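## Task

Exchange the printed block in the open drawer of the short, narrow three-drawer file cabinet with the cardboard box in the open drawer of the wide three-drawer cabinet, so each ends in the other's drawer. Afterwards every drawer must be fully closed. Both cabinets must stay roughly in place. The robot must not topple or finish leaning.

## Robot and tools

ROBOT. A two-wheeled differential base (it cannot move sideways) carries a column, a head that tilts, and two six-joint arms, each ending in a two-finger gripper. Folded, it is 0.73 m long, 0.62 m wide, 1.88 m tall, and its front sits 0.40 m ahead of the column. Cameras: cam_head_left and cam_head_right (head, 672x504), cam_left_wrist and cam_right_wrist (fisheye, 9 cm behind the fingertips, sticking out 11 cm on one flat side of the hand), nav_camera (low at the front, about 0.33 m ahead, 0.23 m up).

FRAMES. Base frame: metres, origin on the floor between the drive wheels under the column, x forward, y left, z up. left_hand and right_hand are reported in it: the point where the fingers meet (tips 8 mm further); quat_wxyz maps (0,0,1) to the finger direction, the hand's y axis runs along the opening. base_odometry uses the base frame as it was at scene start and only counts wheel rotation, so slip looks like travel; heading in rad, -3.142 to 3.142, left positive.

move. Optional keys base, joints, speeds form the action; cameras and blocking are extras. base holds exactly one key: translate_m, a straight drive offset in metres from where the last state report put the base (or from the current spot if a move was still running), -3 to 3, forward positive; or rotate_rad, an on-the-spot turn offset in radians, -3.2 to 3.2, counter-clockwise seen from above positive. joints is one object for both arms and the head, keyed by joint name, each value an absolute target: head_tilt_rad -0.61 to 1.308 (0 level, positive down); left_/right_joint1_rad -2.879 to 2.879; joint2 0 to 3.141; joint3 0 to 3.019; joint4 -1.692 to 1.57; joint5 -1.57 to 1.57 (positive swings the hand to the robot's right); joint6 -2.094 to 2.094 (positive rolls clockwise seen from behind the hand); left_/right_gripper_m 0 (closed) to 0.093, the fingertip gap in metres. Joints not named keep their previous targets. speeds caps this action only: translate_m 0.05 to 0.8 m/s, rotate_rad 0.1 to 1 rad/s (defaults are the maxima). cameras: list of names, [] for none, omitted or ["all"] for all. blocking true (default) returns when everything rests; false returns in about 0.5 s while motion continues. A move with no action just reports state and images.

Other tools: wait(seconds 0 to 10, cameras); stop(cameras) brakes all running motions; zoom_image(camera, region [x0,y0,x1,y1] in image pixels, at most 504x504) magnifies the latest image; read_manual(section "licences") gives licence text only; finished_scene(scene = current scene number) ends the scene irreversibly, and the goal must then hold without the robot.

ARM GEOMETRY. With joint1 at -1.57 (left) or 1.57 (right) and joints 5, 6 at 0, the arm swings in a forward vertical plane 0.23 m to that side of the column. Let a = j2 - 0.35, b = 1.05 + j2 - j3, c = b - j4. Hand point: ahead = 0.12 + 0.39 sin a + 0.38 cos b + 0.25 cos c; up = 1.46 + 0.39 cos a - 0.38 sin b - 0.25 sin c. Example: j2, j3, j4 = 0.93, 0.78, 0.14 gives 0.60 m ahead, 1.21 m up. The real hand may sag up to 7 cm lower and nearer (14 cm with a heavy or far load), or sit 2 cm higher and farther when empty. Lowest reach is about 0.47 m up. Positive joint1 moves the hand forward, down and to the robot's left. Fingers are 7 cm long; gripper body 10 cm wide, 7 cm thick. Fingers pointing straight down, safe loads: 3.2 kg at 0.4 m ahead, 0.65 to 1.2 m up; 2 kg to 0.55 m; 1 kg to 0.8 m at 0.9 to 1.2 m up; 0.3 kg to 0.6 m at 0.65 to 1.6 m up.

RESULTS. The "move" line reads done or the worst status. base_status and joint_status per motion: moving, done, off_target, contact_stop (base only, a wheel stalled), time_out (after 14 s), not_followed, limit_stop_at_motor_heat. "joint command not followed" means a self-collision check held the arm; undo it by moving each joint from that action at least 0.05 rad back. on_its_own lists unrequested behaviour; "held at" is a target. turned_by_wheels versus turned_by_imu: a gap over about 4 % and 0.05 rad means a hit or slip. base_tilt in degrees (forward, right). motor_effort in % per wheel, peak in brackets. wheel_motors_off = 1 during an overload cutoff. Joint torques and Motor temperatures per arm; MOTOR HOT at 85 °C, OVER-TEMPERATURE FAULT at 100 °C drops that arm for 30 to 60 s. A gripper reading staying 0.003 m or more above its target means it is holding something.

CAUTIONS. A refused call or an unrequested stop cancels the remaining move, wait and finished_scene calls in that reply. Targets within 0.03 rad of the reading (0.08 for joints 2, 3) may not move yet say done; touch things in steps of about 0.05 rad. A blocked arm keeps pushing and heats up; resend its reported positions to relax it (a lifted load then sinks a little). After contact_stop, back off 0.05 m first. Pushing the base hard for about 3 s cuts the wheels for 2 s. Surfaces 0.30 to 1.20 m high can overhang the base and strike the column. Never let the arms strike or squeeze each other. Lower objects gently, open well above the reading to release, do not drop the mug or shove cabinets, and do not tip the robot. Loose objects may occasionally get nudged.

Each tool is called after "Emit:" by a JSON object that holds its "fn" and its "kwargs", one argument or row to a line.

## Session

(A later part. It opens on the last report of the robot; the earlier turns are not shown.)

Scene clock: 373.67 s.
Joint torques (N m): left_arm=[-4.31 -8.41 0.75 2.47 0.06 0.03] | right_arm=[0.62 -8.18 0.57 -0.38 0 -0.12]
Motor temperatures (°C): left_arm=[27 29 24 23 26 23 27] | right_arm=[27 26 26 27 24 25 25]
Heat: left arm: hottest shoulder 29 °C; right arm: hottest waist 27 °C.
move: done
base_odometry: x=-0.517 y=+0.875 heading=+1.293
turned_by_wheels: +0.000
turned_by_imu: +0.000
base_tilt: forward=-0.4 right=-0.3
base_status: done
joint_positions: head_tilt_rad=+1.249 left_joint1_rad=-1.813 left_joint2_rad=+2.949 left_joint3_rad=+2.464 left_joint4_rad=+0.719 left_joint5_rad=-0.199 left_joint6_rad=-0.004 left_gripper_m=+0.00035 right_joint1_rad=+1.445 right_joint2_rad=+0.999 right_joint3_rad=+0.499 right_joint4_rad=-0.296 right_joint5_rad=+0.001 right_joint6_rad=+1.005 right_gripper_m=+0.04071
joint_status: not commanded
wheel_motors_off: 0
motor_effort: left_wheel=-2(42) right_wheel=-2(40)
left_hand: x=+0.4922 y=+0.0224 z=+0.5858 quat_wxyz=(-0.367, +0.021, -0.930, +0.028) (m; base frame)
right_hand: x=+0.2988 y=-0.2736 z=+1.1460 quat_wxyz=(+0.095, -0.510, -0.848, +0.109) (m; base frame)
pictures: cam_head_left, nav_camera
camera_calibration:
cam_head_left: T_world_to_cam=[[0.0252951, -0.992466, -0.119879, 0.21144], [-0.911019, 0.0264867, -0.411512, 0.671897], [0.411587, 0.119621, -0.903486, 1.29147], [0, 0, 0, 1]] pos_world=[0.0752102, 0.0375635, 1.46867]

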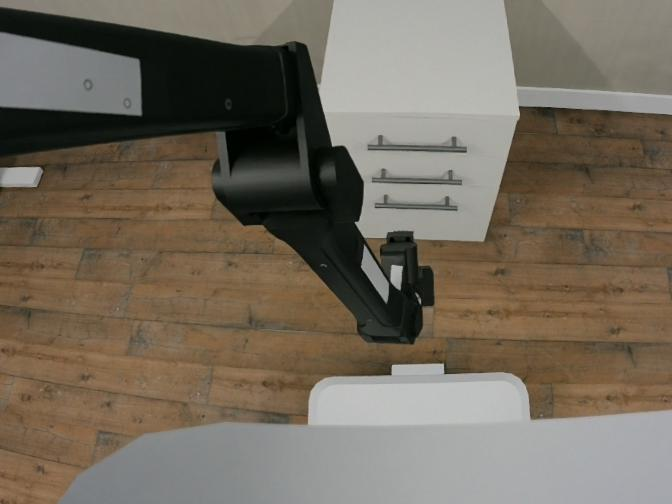

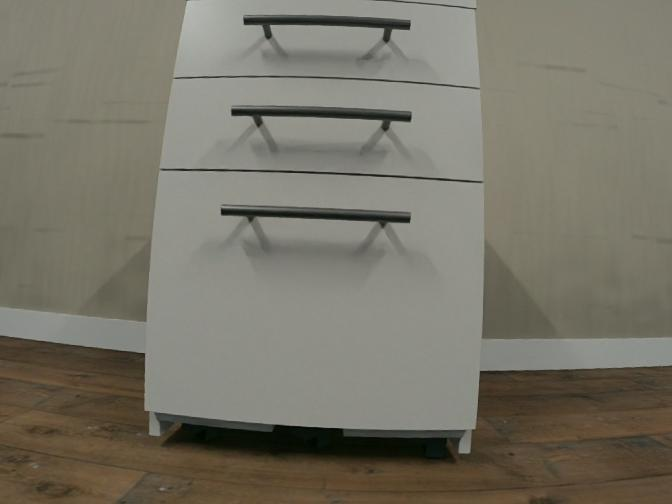

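Emit:
{"fn": "move", "kwargs": {
  "joints": {"left_joint1_rad": -1.6, "left_joint2_rad": 1.9, "left_joint3_rad": 1.1, "left_joint4_rad": 0.28, "left_joint5_rad": 0.0},
  "base": {"rotate_rad": -2.343},
  "speeds": {"rotate_rad": 0.8},
  "cameras": []
}}

Emit:
{"fn": "move", "kwargs": {
  "joints": {"left_joint1_rad": -1.57, "left_joint2_rad": 0.88, "left_joint3_rad": 0.5, "left_joint4_rad": -0.6, "head_tilt_rad": 0.8},
  "base": {"translate_m": 1.468},
  "speeds": {"translate_m": 0.6},
  "cameras": ["nav_camera"]
}}

Emit:
{"fn": "move", "kwargs": {
  "base": {"rotate_rad": -0.99},
  "speeds": {"rotate_rad": 0.8},
  "cameras": ["cam_head_left", "cam_head_right", "nav_camera"]
}}

Scene clock: 403.43 s.
Joint torques (N m): left_arm=[0.79 -12.63 -2.51 0.77 0.06 0.03] | right_arm=[0.38 -8.29 0.5 -0.34 0.01 -0.13]
Motor temperatures (°C): left_arm=[27 29 24 23 26 23 26] | right_arm=[27 26 26 27 24 25 26]
Heat: left arm: hottest shoulder 29 °C; right arm: hottest waist 27 °C.
move: done
base_odometry: x=-0.517 y=+0.875 heading=-1.049
turned_by_wheels: -2.342
turned_by_imu: -2.277
base_tilt: forward=-0.4 right=-0.3
base_status: done
joint_positions: head_tilt_rad=+1.249 left_joint1_rad=-1.598 left_joint2_rad=+1.917 left_joint3_rad=+1.095 left_joint4_rad=+0.280 left_joint5_rad=+0.000 left_joint6_rad=-0.003 left_gripper_m=+0.00035 right_joint1_rad=+1.445 right_joint2_rad=+0.999 right_joint3_rad=+0.499 right_joint4_rad=-0.296 right_joint5_rad=+0.001 right_joint6_rad=+1.005 right_gripper_m=+0.04066
joint_status: all done
wheel_motors_off: 0
motor_effort: left_wheel=+3(55) right_wheel=-3(37)
left_hand: x=+0.3915 y=+0.2062 z=+0.8454 quat_wxyz=(+0.009, -0.005, -1.000, +0.012) (m; base frame)
right_hand: x=+0.2990 y=-0.2736 z=+1.1460 quat_wxyz=(+0.094, -0.510, -0.848, +0.109) (m; base frame)
pictures: none
No camera images: "cameras" was empty.

Scene clock: 407.43 s.
Joint torques (N m): left_arm=[1.61 -8.23 -0.23 -0.31 0.05 0.03] | right_arm=[0.5 -8.41 0.31 -0.31 0.01 -0.13]
Motor temperatures (°C): left_arm=[27 29 24 23 26 23 26] | right_arm=[27 26 26 27 24 25 26]
Heat: left arm: hottest shoulder 29 °C; right arm: hottest waist 27 °C.
move: done
base_odometry: x=+0.214 y=-0.398 heading=-1.050
turned_by_wheels: -0.001
turned_by_imu: -0.002
base_tilt: forward=-0.4 right=-0.3
base_status: done
joint_positions: head_tilt_rad=+0.815 left_joint1_rad=-1.572 left_joint2_rad=+0.888 left_joint3_rad=+0.500 left_joint4_rad=-0.592 left_joint5_rad=+0.000 left_joint6_rad=-0.003 left_gripper_m=+0.00035 right_joint1_rad=+1.445 right_joint2_rad=+0.999 right_joint3_rad=+0.502 right_joint4_rad=-0.296 right_joint5_rad=+0.001 right_joint6_rad=+1.005 right_gripper_m=+0.04066
joint_status: all done
wheel_motors_off: 0
motor_effort: left_wheel=-2(69) right_wheel=+0(54)
left_hand: x=+0.2659 y=+0.2240 z=+1.1868 quat_wxyz=(+0.226, +0.001, -0.974, +0.000) (m; base frame)
right_hand: x=+0.3007 y=-0.2737 z=+1.1458 quat_wxyz=(+0.093, -0.510, -0.848, +0.109) (m; base frame)
pictures: nav_camera

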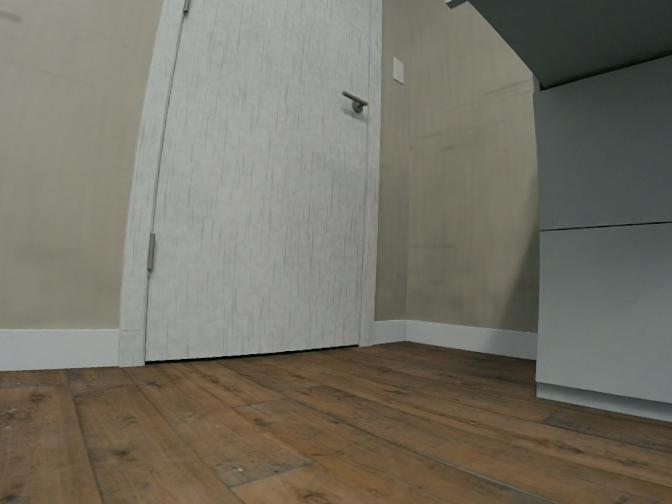

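Scene clock: 409.77 s.
Joint torques (N m): left_arm=[1.61 -8.35 -0.29 -0.29 0.04 0.03] | right_arm=[0.62 -8.18 0.42 -0.38 -0.01 -0.14]
Motor temperatures (°C): left_arm=[27 29 24 23 26 23 26] | right_arm=[27 26 26 27 24 25 26]
Heat: left arm: hottest shoulder 29 °C; right arm: hottest waist 27 °C.
move: done
base_odometry: x=+0.214 y=-0.398 heading=-2.040
turned_by_wheels: -0.990
turned_by_imu: -0.958
base_tilt: forward=-0.4 right=-0.3
base_status: done
joint_positions: head_tilt_rad=+0.815 left_joint1_rad=-1.572 left_joint2_rad=+0.888 left_joint3_rad=+0.500 left_joint4_rad=-0.592 left_joint5_rad=+0.000 left_joint6_rad=-0.003 left_gripper_m=+0.00035 right_joint1_rad=+1.445 right_joint2_rad=+0.999 right_joint3_rad=+0.500 right_joint4_rad=-0.296 right_joint5_rad=+0.001 right_joint6_rad=+1.005 right_gripper_m=+0.04065
joint_status: not commanded
wheel_motors_off: 0
motor_effort: left_wheel=+1(56) right_wheel=-1(48)
left_hand: x=+0.2659 y=+0.2240 z=+1.1868 quat_wxyz=(+0.226, +0.001, -0.974, +0.000) (m; base frame)
right_hand: x=+0.2995 y=-0.2737 z=+1.1459 quat_wxyz=(+0.094, -0.510, -0.848, +0.109) (m; base frame)
pictures: cam_head_left, cam_head_right, nav_camera
camera_calibration:
cam_head_left: T_world_to_cam=[[0.0733157, -0.992466, -0.09816, 0.175592], [-0.653906, 0.026478, -0.756113, 1.18966], [0.753015, 0.119622, -0.647038, 0.879482], [0, 0, 0, 1]] pos_world=[0.102785, 0.0375635, 1.48581]
cam_head_right: T_world_to_cam=[[0.0916859, -0.990196, -0.105382, 0.11606], [-0.661674, 0.0185057, -0.749563, 1.1842], [0.744165, 0.138453, -0.65349, 0.888219], [0, 0, 0, 1]] pos_world=[0.111932, -0.0299684, 1.48031]

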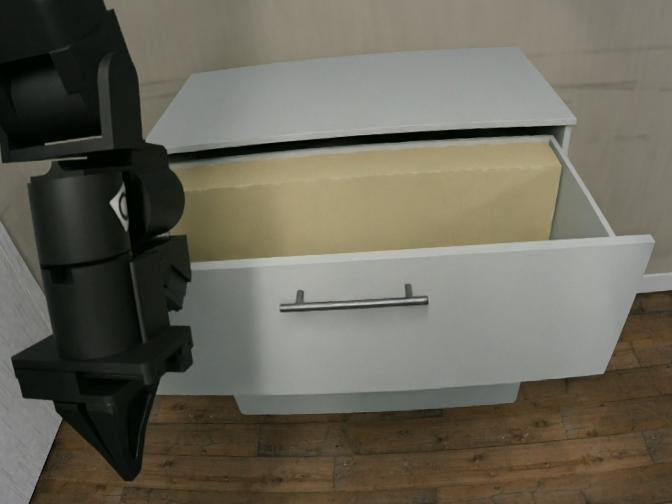

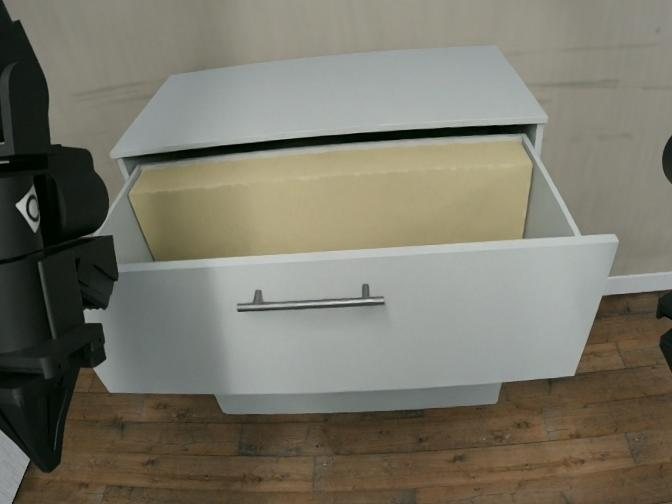

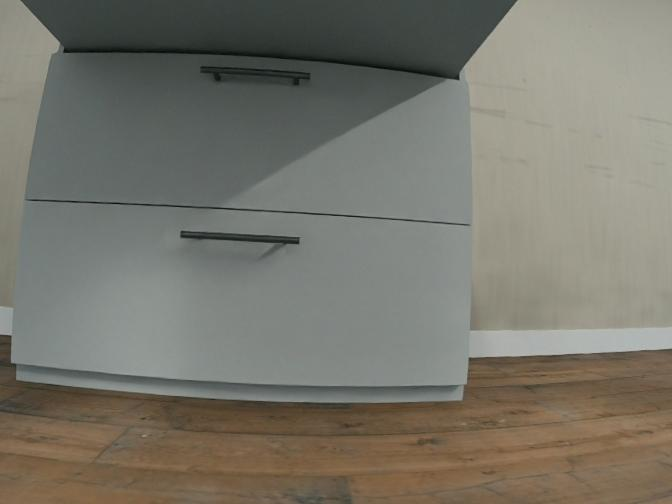

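Emit:
{"fn": "move", "kwargs": {
  "base": {"rotate_rad": 0.054},
  "cameras": []
}}

Emit:
{"fn": "move", "kwargs": {
  "base": {"translate_m": 0.4},
  "speeds": {"translate_m": 0.25},
  "joints": {"head_tilt_rad": 1.28, "right_joint1_rad": 1.571, "right_joint2_rad": 1.2, "right_joint3_rad": 0.57, "right_joint4_rad": 0.1, "right_joint6_rad": 0.3},
  "cameras": ["cam_head_left", "cam_right_wrist", "nav_camera"]
}}

Scene clock: 430.00 s.
Joint torques (N m): left_arm=[1.38 -8.23 -0.14 -0.28 0.06 0.03] | right_arm=[0.5 -8.35 0.44 -0.35 0.01 -0.13]
Motor temperatures (°C): left_arm=[27 29 24 23 26 23 26] | right_arm=[27 26 26 27 24 25 26]
Heat: left arm: hottest shoulder 29 °C; right arm: hottest waist 27 °C.
move: done
base_odometry: x=+0.214 y=-0.398 heading=-1.986
turned_by_wheels: +0.053
turned_by_imu: +0.053
base_tilt: forward=-0.4 right=-0.3
base_status: done
joint_positions: head_tilt_rad=+0.815 left_joint1_rad=-1.571 left_joint2_rad=+0.888 left_joint3_rad=+0.499 left_joint4_rad=-0.592 left_joint5_rad=+0.000 left_joint6_rad=-0.004 left_gripper_m=+0.00035 right_joint1_rad=+1.445 right_joint2_rad=+0.999 right_joint3_rad=+0.500 right_joint4_rad=-0.296 right_joint5_rad=+0.001 right_joint6_rad=+1.005 right_gripper_m=+0.04065
joint_status: not commanded
wheel_motors_off: 0
motor_effort: left_wheel=-3(23) right_wheel=+3(22)
left_hand: x=+0.2652 y=+0.2245 z=+1.1869 quat_wxyz=(+0.227, +0.002, -0.974, +0.000) (m; base frame)
right_hand: x=+0.2995 y=-0.2735 z=+1.1459 quat_wxyz=(+0.094, -0.510, -0.848, +0.109) (m; base frame)
pictures: none
No camera images: "cameras" was empty.

Scene clock: 432.53 s.
Joint torques (N m): left_arm=[1.55 -8.18 -0.35 -0.21 0.06 0.03] | right_arm=[0.26 -9.93 -0.55 0.47 -0.03 -0.18]
Motor temperatures (°C): left_arm=[27 29 24 23 26 23 26] | right_arm=[27 26 26 27 24 25 26]
Heat: left arm: hottest shoulder 29 °C; right arm: hottest waist 27 °C.
move: done
base_odometry: x=+0.052 y=-0.764 heading=-1.988
turned_by_wheels: -0.002
turned_by_imu: -0.002
base_tilt: forward=-0.4 right=-0.3
base_status: done
joint_positions: head_tilt_rad=+1.277 left_joint1_rad=-1.571 left_joint2_rad=+0.888 left_joint3_rad=+0.501 left_joint4_rad=-0.592 left_joint5_rad=+0.000 left_joint6_rad=-0.004 left_gripper_m=+0.00035 right_joint1_rad=+1.578 right_joint2_rad=+1.201 right_joint3_rad=+0.573 right_joint4_rad=+0.095 right_joint5_rad=-0.001 right_joint6_rad=+0.308 right_gripper_m=+0.04067
joint_status: all done
wheel_motors_off: 0
motor_effort: left_wheel=-2(56) right_wheel=+0(59)
left_hand: x=+0.2661 y=+0.2245 z=+1.1868 quat_wxyz=(+0.226, +0.002, -0.974, +0.000) (m; base frame)
right_hand: x=+0.3722 y=-0.2218 z=+1.0830 quat_wxyz=(+0.005, -0.151, -0.988, -0.003) (m; base frame)
pictures: cam_head_left, cam_right_wrist, nav_camera
camera_calibration:
cam_head_left: T_world_to_cam=[[0.0219031, -0.992467, -0.12054, 0.212634], [-0.92228, 0.0264807, -0.385614, 0.632553], [0.385901, 0.119618, -0.914752, 1.31015], [0, 0, 0, 1]] pos_world=[0.0731439, 0.0375635, 1.46802]
cam_right_wrist: T_world_to_cam=[[-0.29861, -0.954372, -0.00250465, -0.0995465], [-0.775433, 0.241091, 0.583591, -0.283516], [-0.556359, 0.176208, -0.812044, 1.24859], [0, 0, 0, 1]] pos_world=[0.44509, -0.246663, 1.17912]

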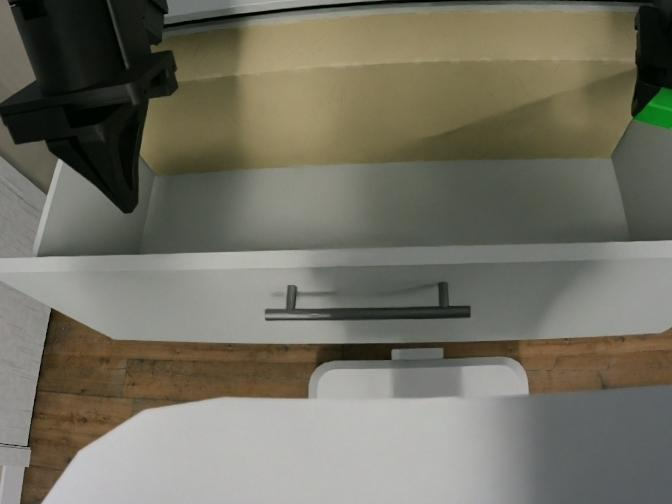

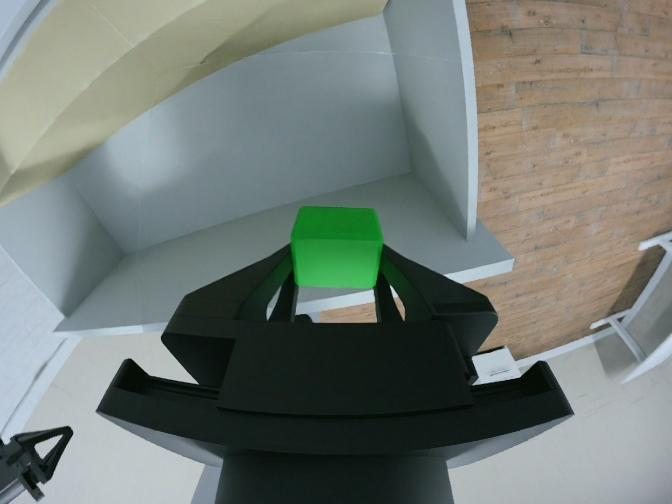

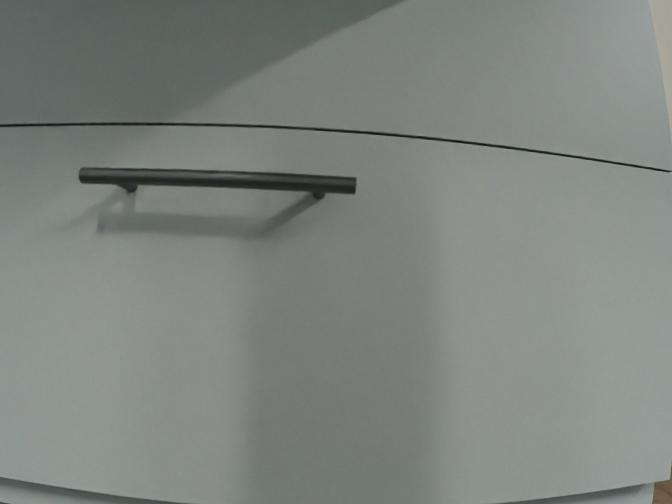

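Emit:
{"fn": "move", "kwargs": {
  "joints": {"right_joint2_rad": 1.64, "right_joint3_rad": 0.868, "right_joint4_rad": 0.252},
  "cameras": []
}}

Emit:
{"fn": "move", "kwargs": {
  "joints": {"right_joint2_rad": 1.95, "right_joint3_rad": 1.15, "right_joint4_rad": 0.28},
  "cameras": ["cam_right_wrist", "cam_head_right"]
}}

Emit:
{"fn": "move", "kwargs": {
  "joints": {"right_joint2_rad": 2.12, "right_joint3_rad": 1.34, "right_joint4_rad": 0.26},
  "cameras": ["cam_right_wrist"]
}}

Scene clock: 440.43 s.
Joint torques (N m): left_arm=[1.55 -8.29 -0.31 -0.28 0.06 0.03] | right_arm=[0.32 -12.63 -1.63 0.28 -0.03 -0.16]
Motor temperatures (°C): left_arm=[27 29 24 23 26 23 26] | right_arm=[27 26 26 27 24 25 26]
Heat: left arm: hottest shoulder 29 °C; right arm: hottest waist 27 °C.
move: done
base_odometry: x=+0.052 y=-0.764 heading=-1.988
turned_by_wheels: +0.000
turned_by_imu: +0.000
base_tilt: forward=-0.4 right=-0.3
base_status: not commanded
joint_positions: head_tilt_rad=+1.277 left_joint1_rad=-1.571 left_joint2_rad=+0.888 left_joint3_rad=+0.501 left_joint4_rad=-0.592 left_joint5_rad=+0.000 left_joint6_rad=-0.004 left_gripper_m=+0.00035 right_joint1_rad=+1.578 right_joint2_rad=+1.652 right_joint3_rad=+0.866 right_joint4_rad=+0.254 right_joint5_rad=-0.001 right_joint6_rad=+0.308 right_gripper_m=+0.04067
joint_status: all done
wheel_motors_off: 0
motor_effort: left_wheel=-4(5) right_wheel=+2(4)
left_hand: x=+0.2661 y=+0.2245 z=+1.1868 quat_wxyz=(+0.226, +0.002, -0.974, +0.000) (m; base frame)
right_hand: x=+0.3944 y=-0.2208 z=+0.9422 quat_wxyz=(+0.004, -0.151, -0.988, -0.003) (m; base frame)
pictures: none
No camera images: "cameras" was empty.

Scene clock: 441.50 s.
Joint torques (N m): left_arm=[1.49 -8.06 -0.31 -0.28 0.06 0.03] | right_arm=[0.38 -13.39 -1.85 0.34 -0.03 -0.18]
Motor temperatures (°C): left_arm=[27 29 24 23 26 23 26] | right_arm=[27 26 26 27 24 25 26]
Heat: left arm: hottest shoulder 29 °C; right arm: hottest waist 27 °C.
move: done
base_odometry: x=+0.052 y=-0.764 heading=-1.988
turned_by_wheels: +0.000
turned_by_imu: +0.000
base_tilt: forward=-0.4 right=-0.3
base_status: not commanded
joint_positions: head_tilt_rad=+1.277 left_joint1_rad=-1.571 left_joint2_rad=+0.888 left_joint3_rad=+0.501 left_joint4_rad=-0.592 left_joint5_rad=+0.000 left_joint6_rad=-0.004 left_gripper_m=+0.00035 right_joint1_rad=+1.578 right_joint2_rad=+1.962 right_joint3_rad=+1.148 right_joint4_rad=+0.277 right_joint5_rad=-0.001 right_joint6_rad=+0.308 right_gripper_m=+0.04067
joint_status: all done
wheel_motors_off: 0
motor_effort: left_wheel=-4(5) right_wheel=+2(4)
left_hand: x=+0.2661 y=+0.2245 z=+1.1868 quat_wxyz=(+0.226, +0.002, -0.974, +0.000) (m; base frame)
right_hand: x=+0.3958 y=-0.2201 z=+0.8270 quat_wxyz=(+0.007, -0.151, -0.988, -0.003) (m; base frame)
pictures: cam_head_right, cam_right_wrist
camera_calibration:
cam_head_right: T_world_to_cam=[[0.0351187, -0.990196, -0.135198, 0.164814], [-0.926352, 0.0185113, -0.376203, 0.622475], [0.375018, 0.138453, -0.91662, 1.31195], [0, 0, 0, 1]] pos_world=[0.0788383, -0.0299684, 1.45902]
cam_right_wrist: T_world_to_cam=[[-0.298598, -0.954378, -0.00147744, -0.0923844], [-0.773395, 0.241066, 0.5863, -0.119284], [-0.559196, 0.176211, -0.810092, 1.05299], [0, 0, 0, 1]] pos_world=[0.468989, -0.244963, 0.922819]

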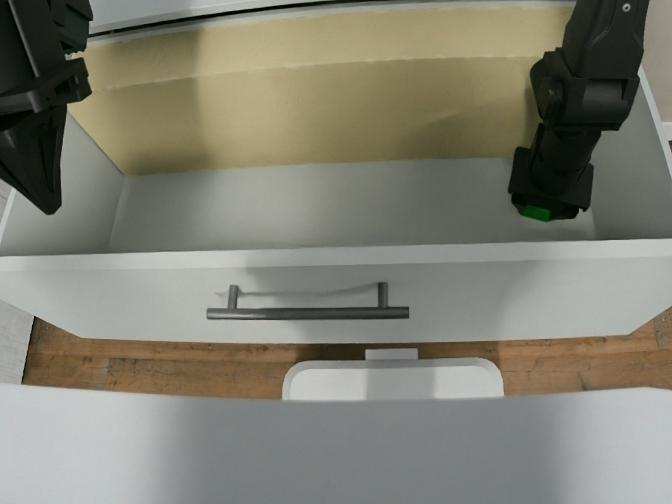

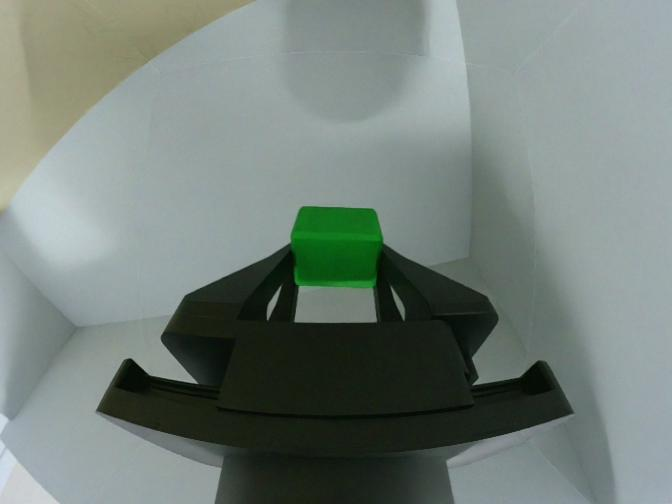

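Scene clock: 442.37 s.
Joint torques (N m): left_arm=[1.49 -8.12 -0.31 -0.28 0.06 0.03] | right_arm=[0.26 -12.45 -1.66 0.16 -0.03 -0.18]
Motor temperatures (°C): left_arm=[27 29 24 23 26 23 26] | right_arm=[27 26 26 27 24 25 26]
Heat: left arm: hottest shoulder 29 °C; right arm: hottest waist 27 °C.
move: done
base_odometry: x=+0.052 y=-0.764 heading=-1.988
turned_by_wheels: +0.000
turned_by_imu: +0.000
base_tilt: forward=-0.4 right=-0.3
base_status: not commanded
joint_positions: head_tilt_rad=+1.277 left_joint1_rad=-1.571 left_joint2_rad=+0.888 left_joint3_rad=+0.501 left_joint4_rad=-0.592 left_joint5_rad=+0.000 left_joint6_rad=-0.004 left_gripper_m=+0.00035 right_joint1_rad=+1.578 right_joint2_rad=+2.121 right_joint3_rad=+1.340 right_joint4_rad=+0.264 right_joint5_rad=-0.001 right_joint6_rad=+0.308 right_gripper_m=+0.04067
joint_status: all done
wheel_motors_off: 0
motor_effort: left_wheel=-4(5) right_wheel=+3(4)
left_hand: x=+0.2661 y=+0.2245 z=+1.1868 quat_wxyz=(+0.226, +0.002, -0.974, +0.000) (m; base frame)
right_hand: x=+0.4049 y=-0.2197 z=+0.7629 quat_wxyz=(-0.003, -0.151, -0.988, -0.004) (m; base frame)
pictures: cam_right_wrist
camera_calibration:
cam_right_wrist: T_world_to_cam=[[-0.298658, -0.954333, -0.00718505, -0.0848693], [-0.784383, 0.241169, 0.571473, -0.0589685], [-0.543643, 0.176311, -0.82059, 1.00783], [0, 0, 0, 1]] pos_world=[0.476296, -0.244463, 0.8601]

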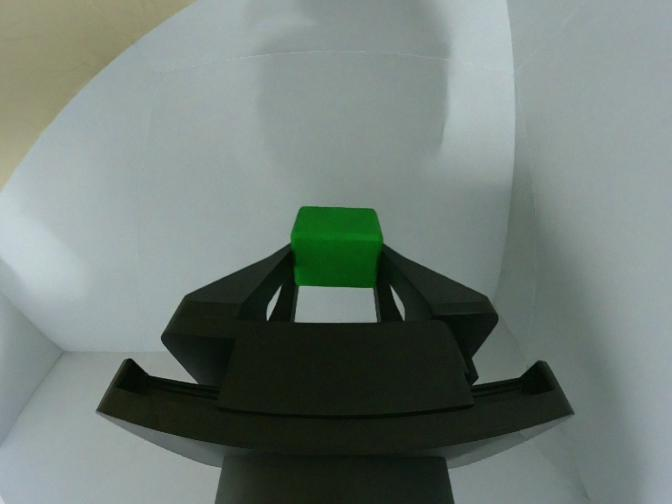

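Emit:
{"fn": "move", "kwargs": {
  "joints": {"right_joint2_rad": 2.175, "right_joint3_rad": 1.39, "right_joint4_rad": 0.26},
  "cameras": []
}}

Emit:
{"fn": "move", "kwargs": {
  "joints": {"right_joint2_rad": 2.21, "right_joint3_rad": 1.43, "right_joint4_rad": 0.26},
  "cameras": ["cam_right_wrist"]
}}

Scene clock: 450.60 s.
Joint torques (N m): left_arm=[1.49 -8.18 -0.31 -0.28 0.06 0.03] | right_arm=[0.32 -11.28 -1.76 0.17 -0.05 -0.18]
Motor temperatures (°C): left_arm=[27 28 24 23 26 23 26] | right_arm=[27 26 26 27 24 25 26]
Heat: left arm: hottest shoulder 28 °C; right arm: hottest waist 27 °C.
move: done
base_odometry: x=+0.052 y=-0.764 heading=-1.988
turned_by_wheels: +0.000
turned_by_imu: +0.000
base_tilt: forward=-0.4 right=-0.3
base_status: not commanded
joint_positions: head_tilt_rad=+1.277 left_joint1_rad=-1.571 left_joint2_rad=+0.888 left_joint3_rad=+0.501 left_joint4_rad=-0.592 left_joint5_rad=+0.000 left_joint6_rad=-0.004 left_gripper_m=+0.00035 right_joint1_rad=+1.578 right_joint2_rad=+2.162 right_joint3_rad=+1.393 right_joint4_rad=+0.264 right_joint5_rad=-0.001 right_joint6_rad=+0.308 right_gripper_m=+0.04067
joint_status: all done
wheel_motors_off: 0
motor_effort: left_wheel=-4(5) right_wheel=+2(4)
left_hand: x=+0.2661 y=+0.2245 z=+1.1868 quat_wxyz=(+0.226, +0.002, -0.974, +0.000) (m; base frame)
right_hand: x=+0.4092 y=-0.2195 z=+0.7466 quat_wxyz=(-0.009, -0.151, -0.988, -0.005) (m; base frame)
pictures: none
No camera images: "cameras" was empty.

Scene clock: 451.23 s.
Joint torques (N m): left_arm=[1.49 -8.18 -0.31 -0.28 0.06 0.03] | right_arm=[0.44 -11.34 -1.44 0.18 -0.04 -0.17]
Motor temperatures (°C): left_arm=[27 28 24 23 26 23 26] | right_arm=[27 26 26 27 24 25 26]
Heat: left arm: hottest shoulder 28 °C; right arm: hottest waist 27 °C.
move: done
base_odometry: x=+0.052 y=-0.764 heading=-1.988
turned_by_wheels: +0.000
turned_by_imu: +0.000
base_tilt: forward=-0.4 right=-0.3
base_status: not commanded
joint_positions: head_tilt_rad=+1.277 left_joint1_rad=-1.571 left_joint2_rad=+0.888 left_joint3_rad=+0.501 left_joint4_rad=-0.592 left_joint5_rad=+0.000 left_joint6_rad=-0.004 left_gripper_m=+0.00035 right_joint1_rad=+1.578 right_joint2_rad=+2.197 right_joint3_rad=+1.430 right_joint4_rad=+0.264 right_joint5_rad=-0.001 right_joint6_rad=+0.308 right_gripper_m=+0.04067
joint_status: all done
wheel_motors_off: 0
motor_effort: left_wheel=-4(5) right_wheel=+2(4)
left_hand: x=+0.2661 y=+0.2245 z=+1.1868 quat_wxyz=(+0.226, +0.002, -0.974, +0.000) (m; base frame)
right_hand: x=+0.4063 y=-0.2195 z=+0.7332 quat_wxyz=(-0.009, -0.151, -0.988, -0.005) (m; base frame)
pictures: cam_right_wrist
camera_calibration:
cam_right_wrist: T_world_to_cam=[[-0.298604, -0.954309, -0.0113807, -0.0814144], [-0.792197, 0.241194, 0.56058, -0.029819], [-0.532221, 0.176407, -0.828022, 0.984994], [0, 0, 0, 1]] pos_world=[0.476302, -0.244262, 0.831386]

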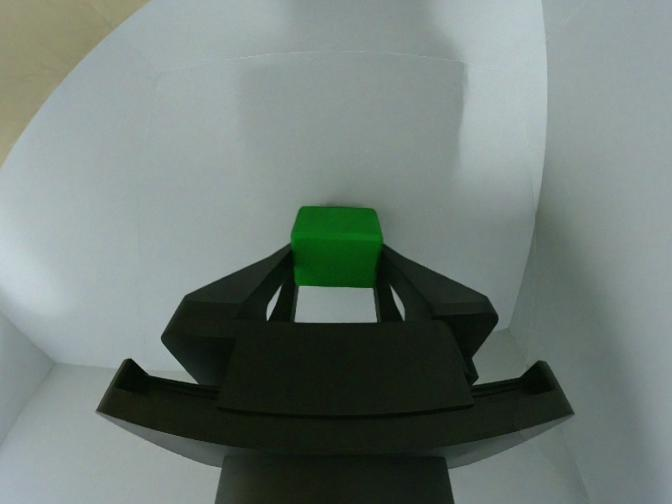

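Emit:
{"fn": "move", "kwargs": {
  "joints": {"right_joint2_rad": 2.245, "right_joint3_rad": 1.465, "right_joint4_rad": 0.25},
  "cameras": ["cam_right_wrist"]
}}

Scene clock: 455.23 s.
Joint torques (N m): left_arm=[1.55 -8.29 -0.28 -0.28 0.06 0.03] | right_arm=[0.44 -10.29 -1.13 0.08 -0.04 -0.18]
Motor temperatures (°C): left_arm=[27 28 24 23 26 23 26] | right_arm=[27 26 26 27 24 25 26]
Heat: left arm: hottest shoulder 28 °C; right arm: hottest waist 27 °C.
move: done
base_odometry: x=+0.052 y=-0.764 heading=-1.988
turned_by_wheels: +0.000
turned_by_imu: +0.000
base_tilt: forward=-0.4 right=-0.3
base_status: not commanded
joint_positions: head_tilt_rad=+1.277 left_joint1_rad=-1.571 left_joint2_rad=+0.888 left_joint3_rad=+0.501 left_joint4_rad=-0.592 left_joint5_rad=+0.000 left_joint6_rad=-0.004 left_gripper_m=+0.00035 right_joint1_rad=+1.578 right_joint2_rad=+2.221 right_joint3_rad=+1.462 right_joint4_rad=+0.257 right_joint5_rad=-0.001 right_joint6_rad=+0.308 right_gripper_m=+0.04067
joint_status: all done
wheel_motors_off: 0
motor_effort: left_wheel=-4(5) right_wheel=+4(4)
left_hand: x=+0.2661 y=+0.2245 z=+1.1868 quat_wxyz=(+0.226, +0.002, -0.974, +0.000) (m; base frame)
right_hand: x=+0.4075 y=-0.2194 z=+0.7238 quat_wxyz=(-0.010, -0.151, -0.988, -0.005) (m; base frame)
pictures: cam_right_wrist
camera_calibration:
cam_right_wrist: T_world_to_cam=[[-0.298571, -0.954313, -0.0119355, -0.0807812], [-0.793227, 0.24118, 0.559127, -0.0221847], [-0.530703, 0.176406, -0.828996, 0.977983], [0, 0, 0, 1]] pos_world=[0.477303, -0.244262, 0.822184]

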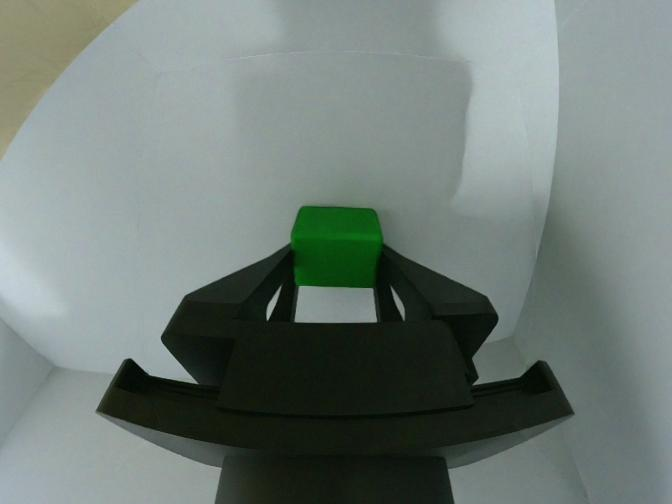

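Emit:
{"fn": "move", "kwargs": {
  "joints": {"right_joint2_rad": 2.28, "right_joint3_rad": 1.505, "right_joint4_rad": 0.25},
  "cameras": ["cam_right_wrist"]
}}

Scene clock: 458.93 s.
Joint torques (N m): left_arm=[1.49 -8.18 -0.32 -0.28 0.06 0.03] | right_arm=[0.5 -7.47 1.16 0.12 -0.03 -0.17]
Motor temperatures (°C): left_arm=[27 28 24 23 26 23 26] | right_arm=[27 26 26 27 24 25 26]
Heat: left arm: hottest shoulder 28 °C; right arm: hottest waist 27 °C.
move: done
base_odometry: x=+0.052 y=-0.764 heading=-1.988
turned_by_wheels: +0.000
turned_by_imu: +0.000
base_tilt: forward=-0.4 right=-0.3
base_status: not commanded
joint_positions: head_tilt_rad=+1.277 left_joint1_rad=-1.571 left_joint2_rad=+0.888 left_joint3_rad=+0.501 left_joint4_rad=-0.592 left_joint5_rad=+0.000 left_joint6_rad=-0.004 left_gripper_m=+0.00035 right_joint1_rad=+1.578 right_joint2_rad=+2.221 right_joint3_rad=+1.478 right_joint4_rad=+0.254 right_joint5_rad=-0.001 right_joint6_rad=+0.308 right_gripper_m=+0.04067
joint_status: all done
wheel_motors_off: 0
motor_effort: left_wheel=-4(5) right_wheel=+3(4)
left_hand: x=+0.2661 y=+0.2245 z=+1.1868 quat_wxyz=(+0.226, +0.002, -0.974, +0.000) (m; base frame)
right_hand: x=+0.4157 y=-0.2194 z=+0.7224 quat_wxyz=(-0.016, -0.151, -0.988, -0.006) (m; base frame)
pictures: cam_right_wrist
camera_calibration:
cam_right_wrist: T_world_to_cam=[[-0.298466, -0.954293, -0.0155596, -0.0757668], [-0.799779, 0.241177, 0.549716, -0.00532701], [-0.520837, 0.176516, -0.835207, 0.981461], [0, 0, 0, 1]] pos_world=[0.484307, -0.244262, 0.821473]

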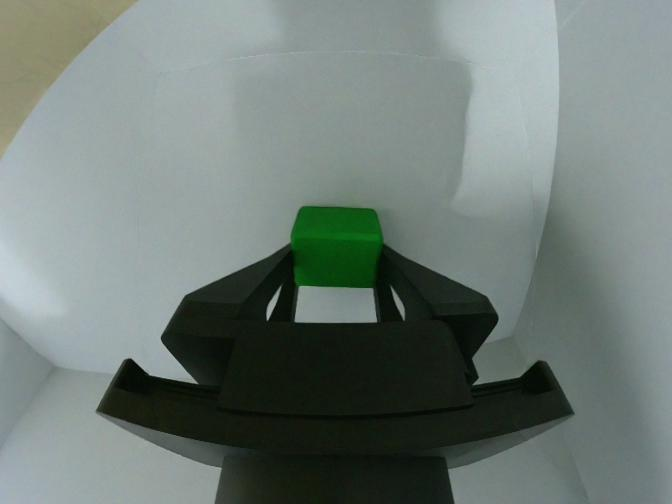

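Contact. Release and retreat.

Emit:
{"fn": "move", "kwargs": {
  "joints": {"right_gripper_m": 0.07},
  "cameras": ["cam_right_wrist"]
}}

Emit:
{"fn": "move", "kwargs": {
  "joints": {"right_joint2_rad": 2.10, "right_joint3_rad": 1.34, "right_joint4_rad": 0.26},
  "cameras": []
}}

Emit:
{"fn": "move", "kwargs": {
  "joints": {"right_joint2_rad": 1.64, "right_joint3_rad": 0.868, "right_joint4_rad": 0.252},
  "cameras": ["cam_right_wrist"]
}}

Emit:
{"fn": "move", "kwargs": {
  "joints": {"right_joint2_rad": 1.2, "right_joint3_rad": 0.57, "right_joint4_rad": 0.1, "right_gripper_m": 0.0},
  "cameras": ["cam_head_left"]
}}

Scene clock: 467.13 s.
Joint torques (N m): left_arm=[1.55 -8.18 -0.32 -0.28 0.06 0.03] | right_arm=[0.44 -8.23 0.44 0.23 -0.37 -0.17]
Motor temperatures (°C): left_arm=[27 28 24 23 26 23 26] | right_arm=[27 26 26 27 24 25 26]
Heat: left arm: hottest shoulder 28 °C; right arm: hottest waist 27 °C.
move: done
base_odometry: x=+0.052 y=-0.764 heading=-1.988
turned_by_wheels: +0.000
turned_by_imu: +0.000
base_tilt: forward=-0.4 right=-0.3
base_status: not commanded
joint_positions: head_tilt_rad=+1.277 left_joint1_rad=-1.571 left_joint2_rad=+0.888 left_joint3_rad=+0.501 left_joint4_rad=-0.592 left_joint5_rad=+0.000 left_joint6_rad=-0.004 left_gripper_m=+0.00035 right_joint1_rad=+1.581 right_joint2_rad=+2.231 right_joint3_rad=+1.486 right_joint4_rad=+0.252 right_joint5_rad=+0.008 right_joint6_rad=+0.307 right_gripper_m=+0.06991
joint_status: all done
wheel_motors_off: 0
motor_effort: left_wheel=-5(5) right_wheel=+3(4)
left_hand: x=+0.2661 y=+0.2245 z=+1.1868 quat_wxyz=(+0.226, +0.002, -0.974, +0.000) (m; base frame)
right_hand: x=+0.4130 y=-0.2185 z=+0.7189 quat_wxyz=(-0.015, -0.151, -0.988, -0.003) (m; base frame)
pictures: cam_right_wrist
camera_calibration:
cam_right_wrist: T_world_to_cam=[[-0.296949, -0.954858, -0.00817472, -0.0817698], [-0.798119, 0.243487, 0.551108, -0.00690114], [-0.52424, 0.170175, -0.834394, 0.976455], [0, 0, 0, 1]] pos_world=[0.482107, -0.242567, 0.817883]

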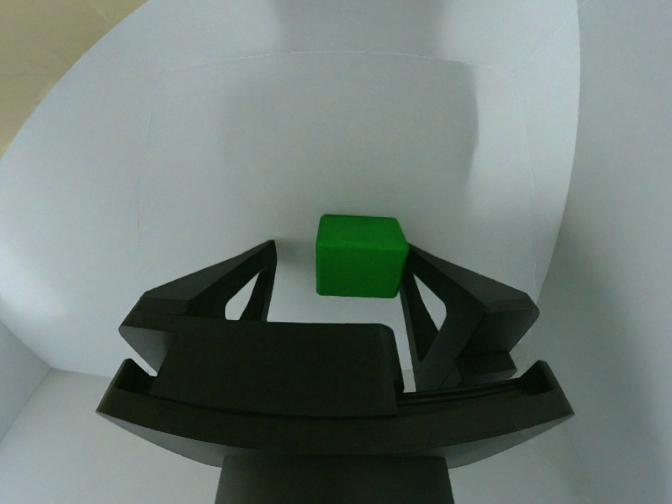

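Scene clock: 468.07 s.
Joint torques (N m): left_arm=[1.55 -8.23 -0.31 -0.28 0.06 0.03] | right_arm=[0.44 -12.81 -1.35 0.49 -0.2 -0.17]
Motor temperatures (°C): left_arm=[27 28 24 23 26 23 26] | right_arm=[27 26 26 27 24 25 26]
Heat: left arm: hottest shoulder 28 °C; right arm: hottest waist 27 °C.
move: done
base_odometry: x=+0.052 y=-0.764 heading=-1.988
turned_by_wheels: +0.000
turned_by_imu: +0.000
base_tilt: forward=-0.4 right=-0.3
base_status: not commanded
joint_positions: head_tilt_rad=+1.277 left_joint1_rad=-1.571 left_joint2_rad=+0.888 left_joint3_rad=+0.501 left_joint4_rad=-0.592 left_joint5_rad=+0.000 left_joint6_rad=-0.004 left_gripper_m=+0.00035 right_joint1_rad=+1.576 right_joint2_rad=+2.101 right_joint3_rad=+1.340 right_joint4_rad=+0.254 right_joint5_rad=+0.003 right_joint6_rad=+0.307 right_gripper_m=+0.06994
joint_status: all done
wheel_motors_off: 0
motor_effort: left_wheel=-5(6) right_wheel=+2(4)
left_hand: x=+0.2661 y=+0.2245 z=+1.1868 quat_wxyz=(+0.226, +0.002, -0.974, +0.000) (m; base frame)
right_hand: x=+0.4166 y=-0.2222 z=+0.7687 quat_wxyz=(-0.009, -0.152, -0.988, -0.002) (m; base frame)
pictures: none
No camera images: "cameras" was empty.

Scene clock: 469.27 s.
Joint torques (N m): left_arm=[1.55 -8.23 -0.31 -0.28 0.06 0.03] | right_arm=[0.5 -11.22 -2.07 0.18 -0.21 -0.15]
Motor temperatures (°C): left_arm=[27 28 24 23 26 23 26] | right_arm=[27 26 26 27 24 25 26]
Heat: left arm: hottest shoulder 28 °C; right arm: hottest waist 27 °C.
move: done
base_odometry: x=+0.052 y=-0.764 heading=-1.988
turned_by_wheels: +0.000
turned_by_imu: +0.000
base_tilt: forward=-0.4 right=-0.3
base_status: not commanded
joint_positions: head_tilt_rad=+1.277 left_joint1_rad=-1.571 left_joint2_rad=+0.888 left_joint3_rad=+0.501 left_joint4_rad=-0.592 left_joint5_rad=+0.000 left_joint6_rad=-0.004 left_gripper_m=+0.00035 right_joint1_rad=+1.576 right_joint2_rad=+1.625 right_joint3_rad=+0.876 right_joint4_rad=+0.254 right_joint5_rad=+0.003 right_joint6_rad=+0.307 right_gripper_m=+0.06994
joint_status: all done
wheel_motors_off: 0
motor_effort: left_wheel=-5(6) right_wheel=+3(4)
left_hand: x=+0.2661 y=+0.2245 z=+1.1868 quat_wxyz=(+0.226, +0.002, -0.974, +0.000) (m; base frame)
right_hand: x=+0.4142 y=-0.2230 z=+0.9489 quat_wxyz=(-0.014, -0.152, -0.988, -0.003) (m; base frame)
pictures: cam_right_wrist
camera_calibration:
cam_right_wrist: T_world_to_cam=[[-0.298986, -0.954225, -0.00788679, -0.0832101], [-0.797159, 0.245213, 0.551732, -0.132327], [-0.524542, 0.171247, -0.833984, 1.16972], [0, 0, 0, 1]] pos_world=[0.483205, -0.247265, 1.04788]

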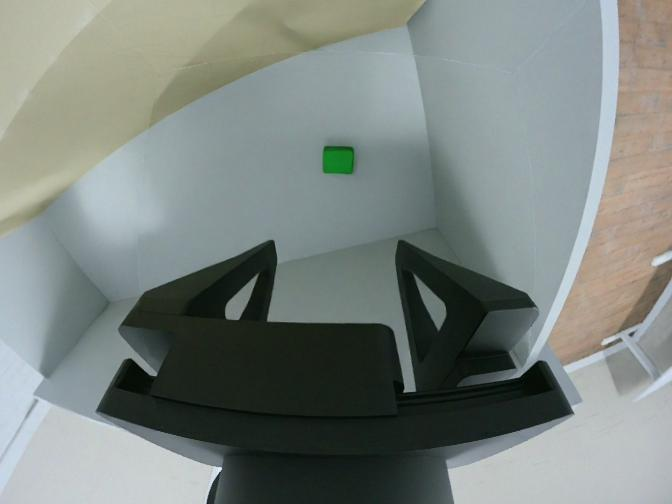

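Scene clock: 470.33 s.
Joint torques (N m): left_arm=[1.55 -8.23 -0.35 -0.24 0.06 0.03] | right_arm=[0.56 -9.7 -0.58 0.2 -0.2 -0.16]
Motor temperatures (°C): left_arm=[27 28 24 23 26 23 26] | right_arm=[27 26 26 27 24 25 26]
Heat: left arm: hottest shoulder 28 °C; right arm: hottest waist 27 °C.
move: done
base_odometry: x=+0.052 y=-0.764 heading=-1.988
turned_by_wheels: +0.000
turned_by_imu: +0.000
base_tilt: forward=-0.4 right=-0.3
base_status: not commanded
joint_positions: head_tilt_rad=+1.277 left_joint1_rad=-1.571 left_joint2_rad=+0.888 left_joint3_rad=+0.501 left_joint4_rad=-0.592 left_joint5_rad=+0.000 left_joint6_rad=-0.004 left_gripper_m=+0.00035 right_joint1_rad=+1.576 right_joint2_rad=+1.194 right_joint3_rad=+0.575 right_joint4_rad=+0.101 right_joint5_rad=+0.003 right_joint6_rad=+0.307 right_gripper_m=+0.00124
joint_status: all done
wheel_motors_off: 0
motor_effort: left_wheel=-5(6) right_wheel=+3(4)
left_hand: x=+0.2661 y=+0.2245 z=+1.1868 quat_wxyz=(+0.226, +0.002, -0.974, +0.000) (m; base frame)
right_hand: x=+0.3775 y=-0.2237 z=+1.0846 quat_wxyz=(-0.003, -0.152, -0.988, -0.001) (m; base frame)
pictures: cam_head_left
camera_calibration:
cam_head_left: T_world_to_cam=[[0.021891, -0.992466, -0.120548, 0.212645], [-0.922316, 0.0264835, -0.385528, 0.632429], [0.385816, 0.119623, -0.914788, 1.31021], [0, 0, 0, 1]] pos_world=[0.073144, 0.0375635, 1.46802]

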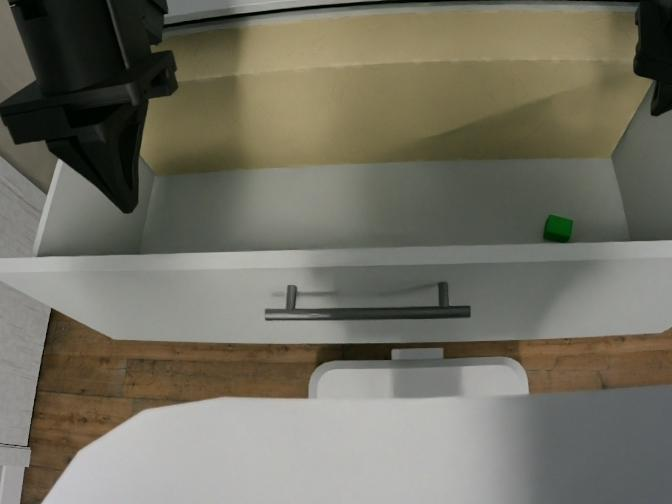

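Emit:
{"fn": "move", "kwargs": {
  "base": {"translate_m": -0.32},
  "speeds": {"translate_m": 0.3},
  "joints": {"left_joint2_rad": 1.2, "left_joint3_rad": 0.57, "left_joint4_rad": 0.1, "left_joint6_rad": 0.0, "right_joint6_rad": 0.0},
  "cameras": []
}}

Emit:
{"fn": "move", "kwargs": {
  "joints": {"left_joint2_rad": 2.287, "left_joint3_rad": 1.243, "left_joint4_rad": 0.5, "right_joint2_rad": 2.287, "right_joint3_rad": 1.243, "right_joint4_rad": 0.5, "head_tilt_rad": 1.0},
  "cameras": []
}}

Emit:
{"fn": "move", "kwargs": {
  "joints": {"left_joint4_rad": 1.494, "right_joint4_rad": 1.494},
  "cameras": ["cam_head_left", "cam_head_right", "cam_right_wrist"]
}}

Scene clock: 493.90 s.
Joint torques (N m): left_arm=[1.55 -10.17 -1.58 1.05 0.06 0.03] | right_arm=[0.38 -9.7 -0.24 0.29 -0.23 -0.18]
Motor temperatures (°C): left_arm=[27 28 24 23 25 23 26] | right_arm=[27 26 26 27 24 25 26]
Heat: left arm: hottest shoulder 28 °C; right arm: hottest waist 27 °C.
move: done
base_odometry: x=+0.181 y=-0.471 heading=-1.990
turned_by_wheels: -0.002
turned_by_imu: -0.002
base_tilt: forward=-0.4 right=-0.3
base_status: done
joint_positions: head_tilt_rad=+1.278 left_joint1_rad=-1.571 left_joint2_rad=+1.209 left_joint3_rad=+0.572 left_joint4_rad=+0.093 left_joint5_rad=+0.000 left_joint6_rad=-0.004 left_gripper_m=+0.00035 right_joint1_rad=+1.576 right_joint2_rad=+1.194 right_joint3_rad=+0.572 right_joint4_rad=+0.101 right_joint5_rad=+0.003 right_joint6_rad=+0.009 right_gripper_m=+0.00124
joint_status: all done
wheel_motors_off: 0
motor_effort: left_wheel=-2(46) right_wheel=+0(40)
left_hand: x=+0.3681 y=+0.2244 z=+1.0812 quat_wxyz=(+0.010, +0.002, -1.000, +0.000) (m; base frame)
right_hand: x=+0.3751 y=-0.2237 z=+1.0848 quat_wxyz=(-0.001, -0.003, -1.000, +0.000) (m; base frame)
pictures: none
No camera images: "cameras" was empty.

Scene clock: 497.00 s.
Joint torques (N m): left_arm=[0.91 10.75 -5.68 -4.42 -0.28 -0.1] | right_arm=[0.32 14.51 -6.16 -4.67 -0.16 -0.2]
Motor temperatures (°C): left_arm=[27 29 24 23 26 23 26] | right_arm=[27 26 26 27 24 25 26]
Heat: left arm: hottest shoulder 29 °C; right arm: hottest waist 27 °C.
move: time_out
base_odometry: x=+0.181 y=-0.471 heading=-1.990
turned_by_wheels: +0.000
turned_by_imu: +0.000
base_tilt: forward=-0.4 right=-0.3
base_status: not commanded
joint_positions: head_tilt_rad=+1.013 left_joint1_rad=-1.564 left_joint2_rad=+1.890 left_joint3_rad=+1.324 left_joint4_rad=+0.675 left_joint5_rad=+0.009 left_joint6_rad=+0.010 left_gripper_m=+0.00038 right_joint1_rad=+1.576 right_joint2_rad=+1.920 right_joint3_rad=+1.326 right_joint4_rad=+0.669 right_joint5_rad=+0.002 right_joint6_rad=+0.010 right_gripper_m=+0.00123
joint_status: left_joint2_rad time_out (moved +0.682 of +1.078); left_joint4_rad time_out (moved +0.583 of +0.407); right_joint2_rad time_out (moved +0.725 of +1.093); right_joint4_rad time_out (moved +0.568 of +0.399); the others done
wheel_motors_off: 0
on_its_own: left_joint2_rad reads +1.890 and still pushes toward +2.265 since a time_out; left_joint4_rad reads +0.675 and still pushes toward +0.500 since a time_out; right_joint2_rad reads +1.920 and still pushes toward +2.287 since a time_out; right_joint4_rad reads +0.669 and still pushes toward +0.500 since a time_out
motor_effort: left_wheel=-9(10) right_wheel=+5(23)
left_hand: x=+0.6373 y=+0.2285 z=+0.8864 quat_wxyz=(-0.311, -0.005, -0.950, -0.001) (m; base frame)
right_hand: x=+0.6205 y=-0.2219 z=+0.8709 quat_wxyz=(-0.295, -0.004, -0.956, -0.003) (m; base frame)
pictures: none
No camera images: "cameras" was empty.

not run: a stop that you did not command came earlier in this reply.

Emit:
{"fn": "move", "kwargs": {
  "joints": {"left_joint2_rad": 1.75, "right_joint2_rad": 1.78, "left_joint3_rad": 1.324, "right_joint3_rad": 1.326, "left_joint4_rad": 0.65, "right_joint4_rad": 0.65},
  "cameras": []
}}

Emit:
{"fn": "move", "kwargs": {
  "joints": {"left_joint2_rad": 1.2, "right_joint2_rad": 1.2, "left_joint3_rad": 0.9, "right_joint3_rad": 0.9, "left_joint4_rad": 0.3, "right_joint4_rad": 0.3},
  "cameras": ["cam_head_left", "cam_head_right", "cam_right_wrist"]
}}

Scene clock: 503.53 s.
Joint torques (N m): left_arm=[0.85 -17.61 0.88 1.81 -0.04 -0.1] | right_arm=[0.38 -19.84 3.55 1.58 -0.15 -0.21]
Motor temperatures (°C): left_arm=[27 29 24 24 26 23 26] | right_arm=[27 26 26 27 24 25 26]
Heat: left arm: hottest shoulder 29 °C; right arm: hottest waist 27 °C.
move: done
base_odometry: x=+0.181 y=-0.471 heading=-1.990
turned_by_wheels: +0.000
turned_by_imu: +0.000
base_tilt: forward=-0.4 right=-0.3
base_status: not commanded
joint_positions: head_tilt_rad=+1.013 left_joint1_rad=-1.564 left_joint2_rad=+1.780 left_joint3_rad=+1.323 left_joint4_rad=+0.652 left_joint5_rad=+0.002 left_joint6_rad=+0.010 left_gripper_m=+0.00035 right_joint1_rad=+1.576 right_joint2_rad=+1.824 right_joint3_rad=+1.307 right_joint4_rad=+0.636 right_joint5_rad=+0.002 right_joint6_rad=+0.010 right_gripper_m=+0.00123
joint_status: all done
wheel_motors_off: 0
motor_effort: left_wheel=-6(9) right_wheel=+6(8)
left_hand: x=+0.6922 y=+0.2295 z=+0.9424 quat_wxyz=(-0.351, -0.005, -0.936, -0.004) (m; base frame)
right_hand: x=+0.6570 y=-0.2219 z=+0.9131 quat_wxyz=(-0.316, -0.005, -0.949, -0.003) (m; base frame)
pictures: none
No camera images: "cameras" was empty.

Scene clock: 504.80 s.
Joint torques (N m): left_arm=[0.85 -13.1 1.54 1.51 -0.04 -0.1] | right_arm=[0.44 -13.51 3.51 0.88 -0.15 -0.18]
Motor temperatures (°C): left_arm=[27 29 24 24 26 23 26] | right_arm=[27 26 26 27 24 25 26]
Heat: left arm: hottest shoulder 29 °C; right arm: hottest waist 27 °C.
move: done
base_odometry: x=+0.181 y=-0.471 heading=-1.990
turned_by_wheels: +0.000
turned_by_imu: +0.000
base_tilt: forward=-0.4 right=-0.3
base_status: not commanded
joint_positions: head_tilt_rad=+1.013 left_joint1_rad=-1.564 left_joint2_rad=+1.191 left_joint3_rad=+0.906 left_joint4_rad=+0.303 left_joint5_rad=+0.002 left_joint6_rad=+0.010 left_gripper_m=+0.00035 right_joint1_rad=+1.576 right_joint2_rad=+1.189 right_joint3_rad=+0.904 right_joint4_rad=+0.304 right_joint5_rad=+0.002 right_joint6_rad=+0.010 right_gripper_m=+0.00123
joint_status: all done
wheel_motors_off: 0
motor_effort: left_wheel=-7(7) right_wheel=+6(7)
left_hand: x=+0.6286 y=+0.2281 z=+1.1296 quat_wxyz=(-0.268, -0.004, -0.964, -0.004) (m; base frame)
right_hand: x=+0.6284 y=-0.2230 z=+1.1305 quat_wxyz=(-0.268, -0.004, -0.963, -0.003) (m; base frame)
pictures: cam_head_left, cam_head_right, cam_right_wrist
camera_calibration:
cam_head_left: T_world_to_cam=[[0.0525848, -0.992466, -0.110658, 0.195879], [-0.789814, 0.0264756, -0.612775, 0.975721], [0.611088, 0.119622, -0.782471, 1.09518], [0, 0, 0, 1]] pos_world=[0.091087, 0.0375635, 1.47652]
cam_head_right: T_world_to_cam=[[0.0691764, -0.990196, -0.121351, 0.141777], [-0.796143, 0.0185033, -0.604826, 0.968014], [0.601142, 0.138452, -0.787057, 1.10106], [0, 0, 0, 1]] pos_world=[0.0989791, -0.0299684, 1.46928]
cam_right_wrist: T_world_to_cam=[[-0.00740155, -0.999955, -0.00601243, -0.213212], [-0.99757, 0.00696713, 0.069315, 0.5564], [-0.06927, 0.00651086, -0.997577, 1.2956], [0, 0, 0, 1]] pos_world=[0.643216, -0.225514, 1.25261]

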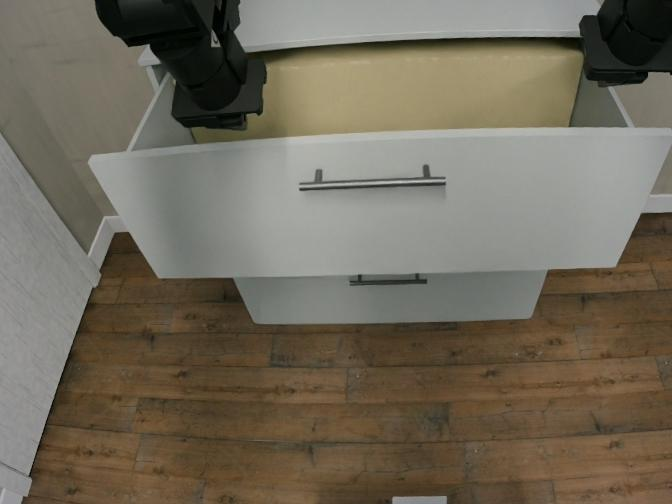

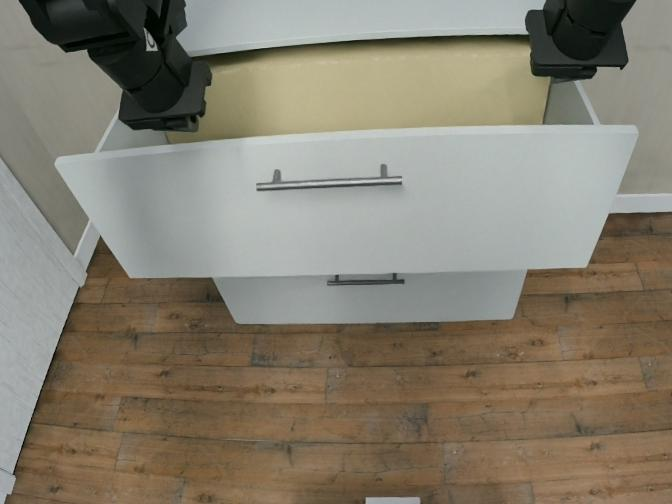

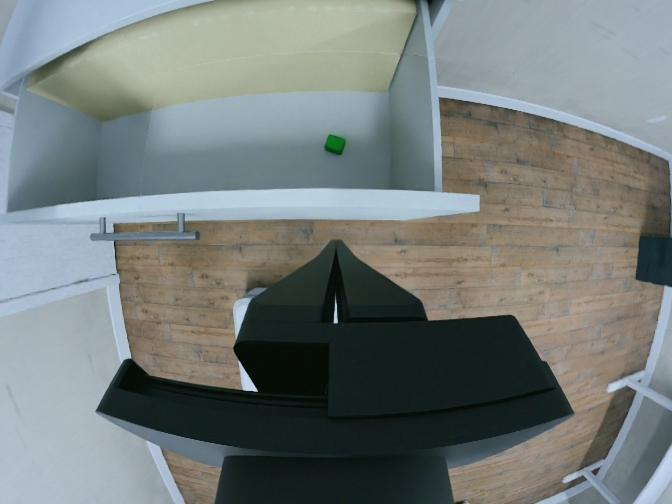

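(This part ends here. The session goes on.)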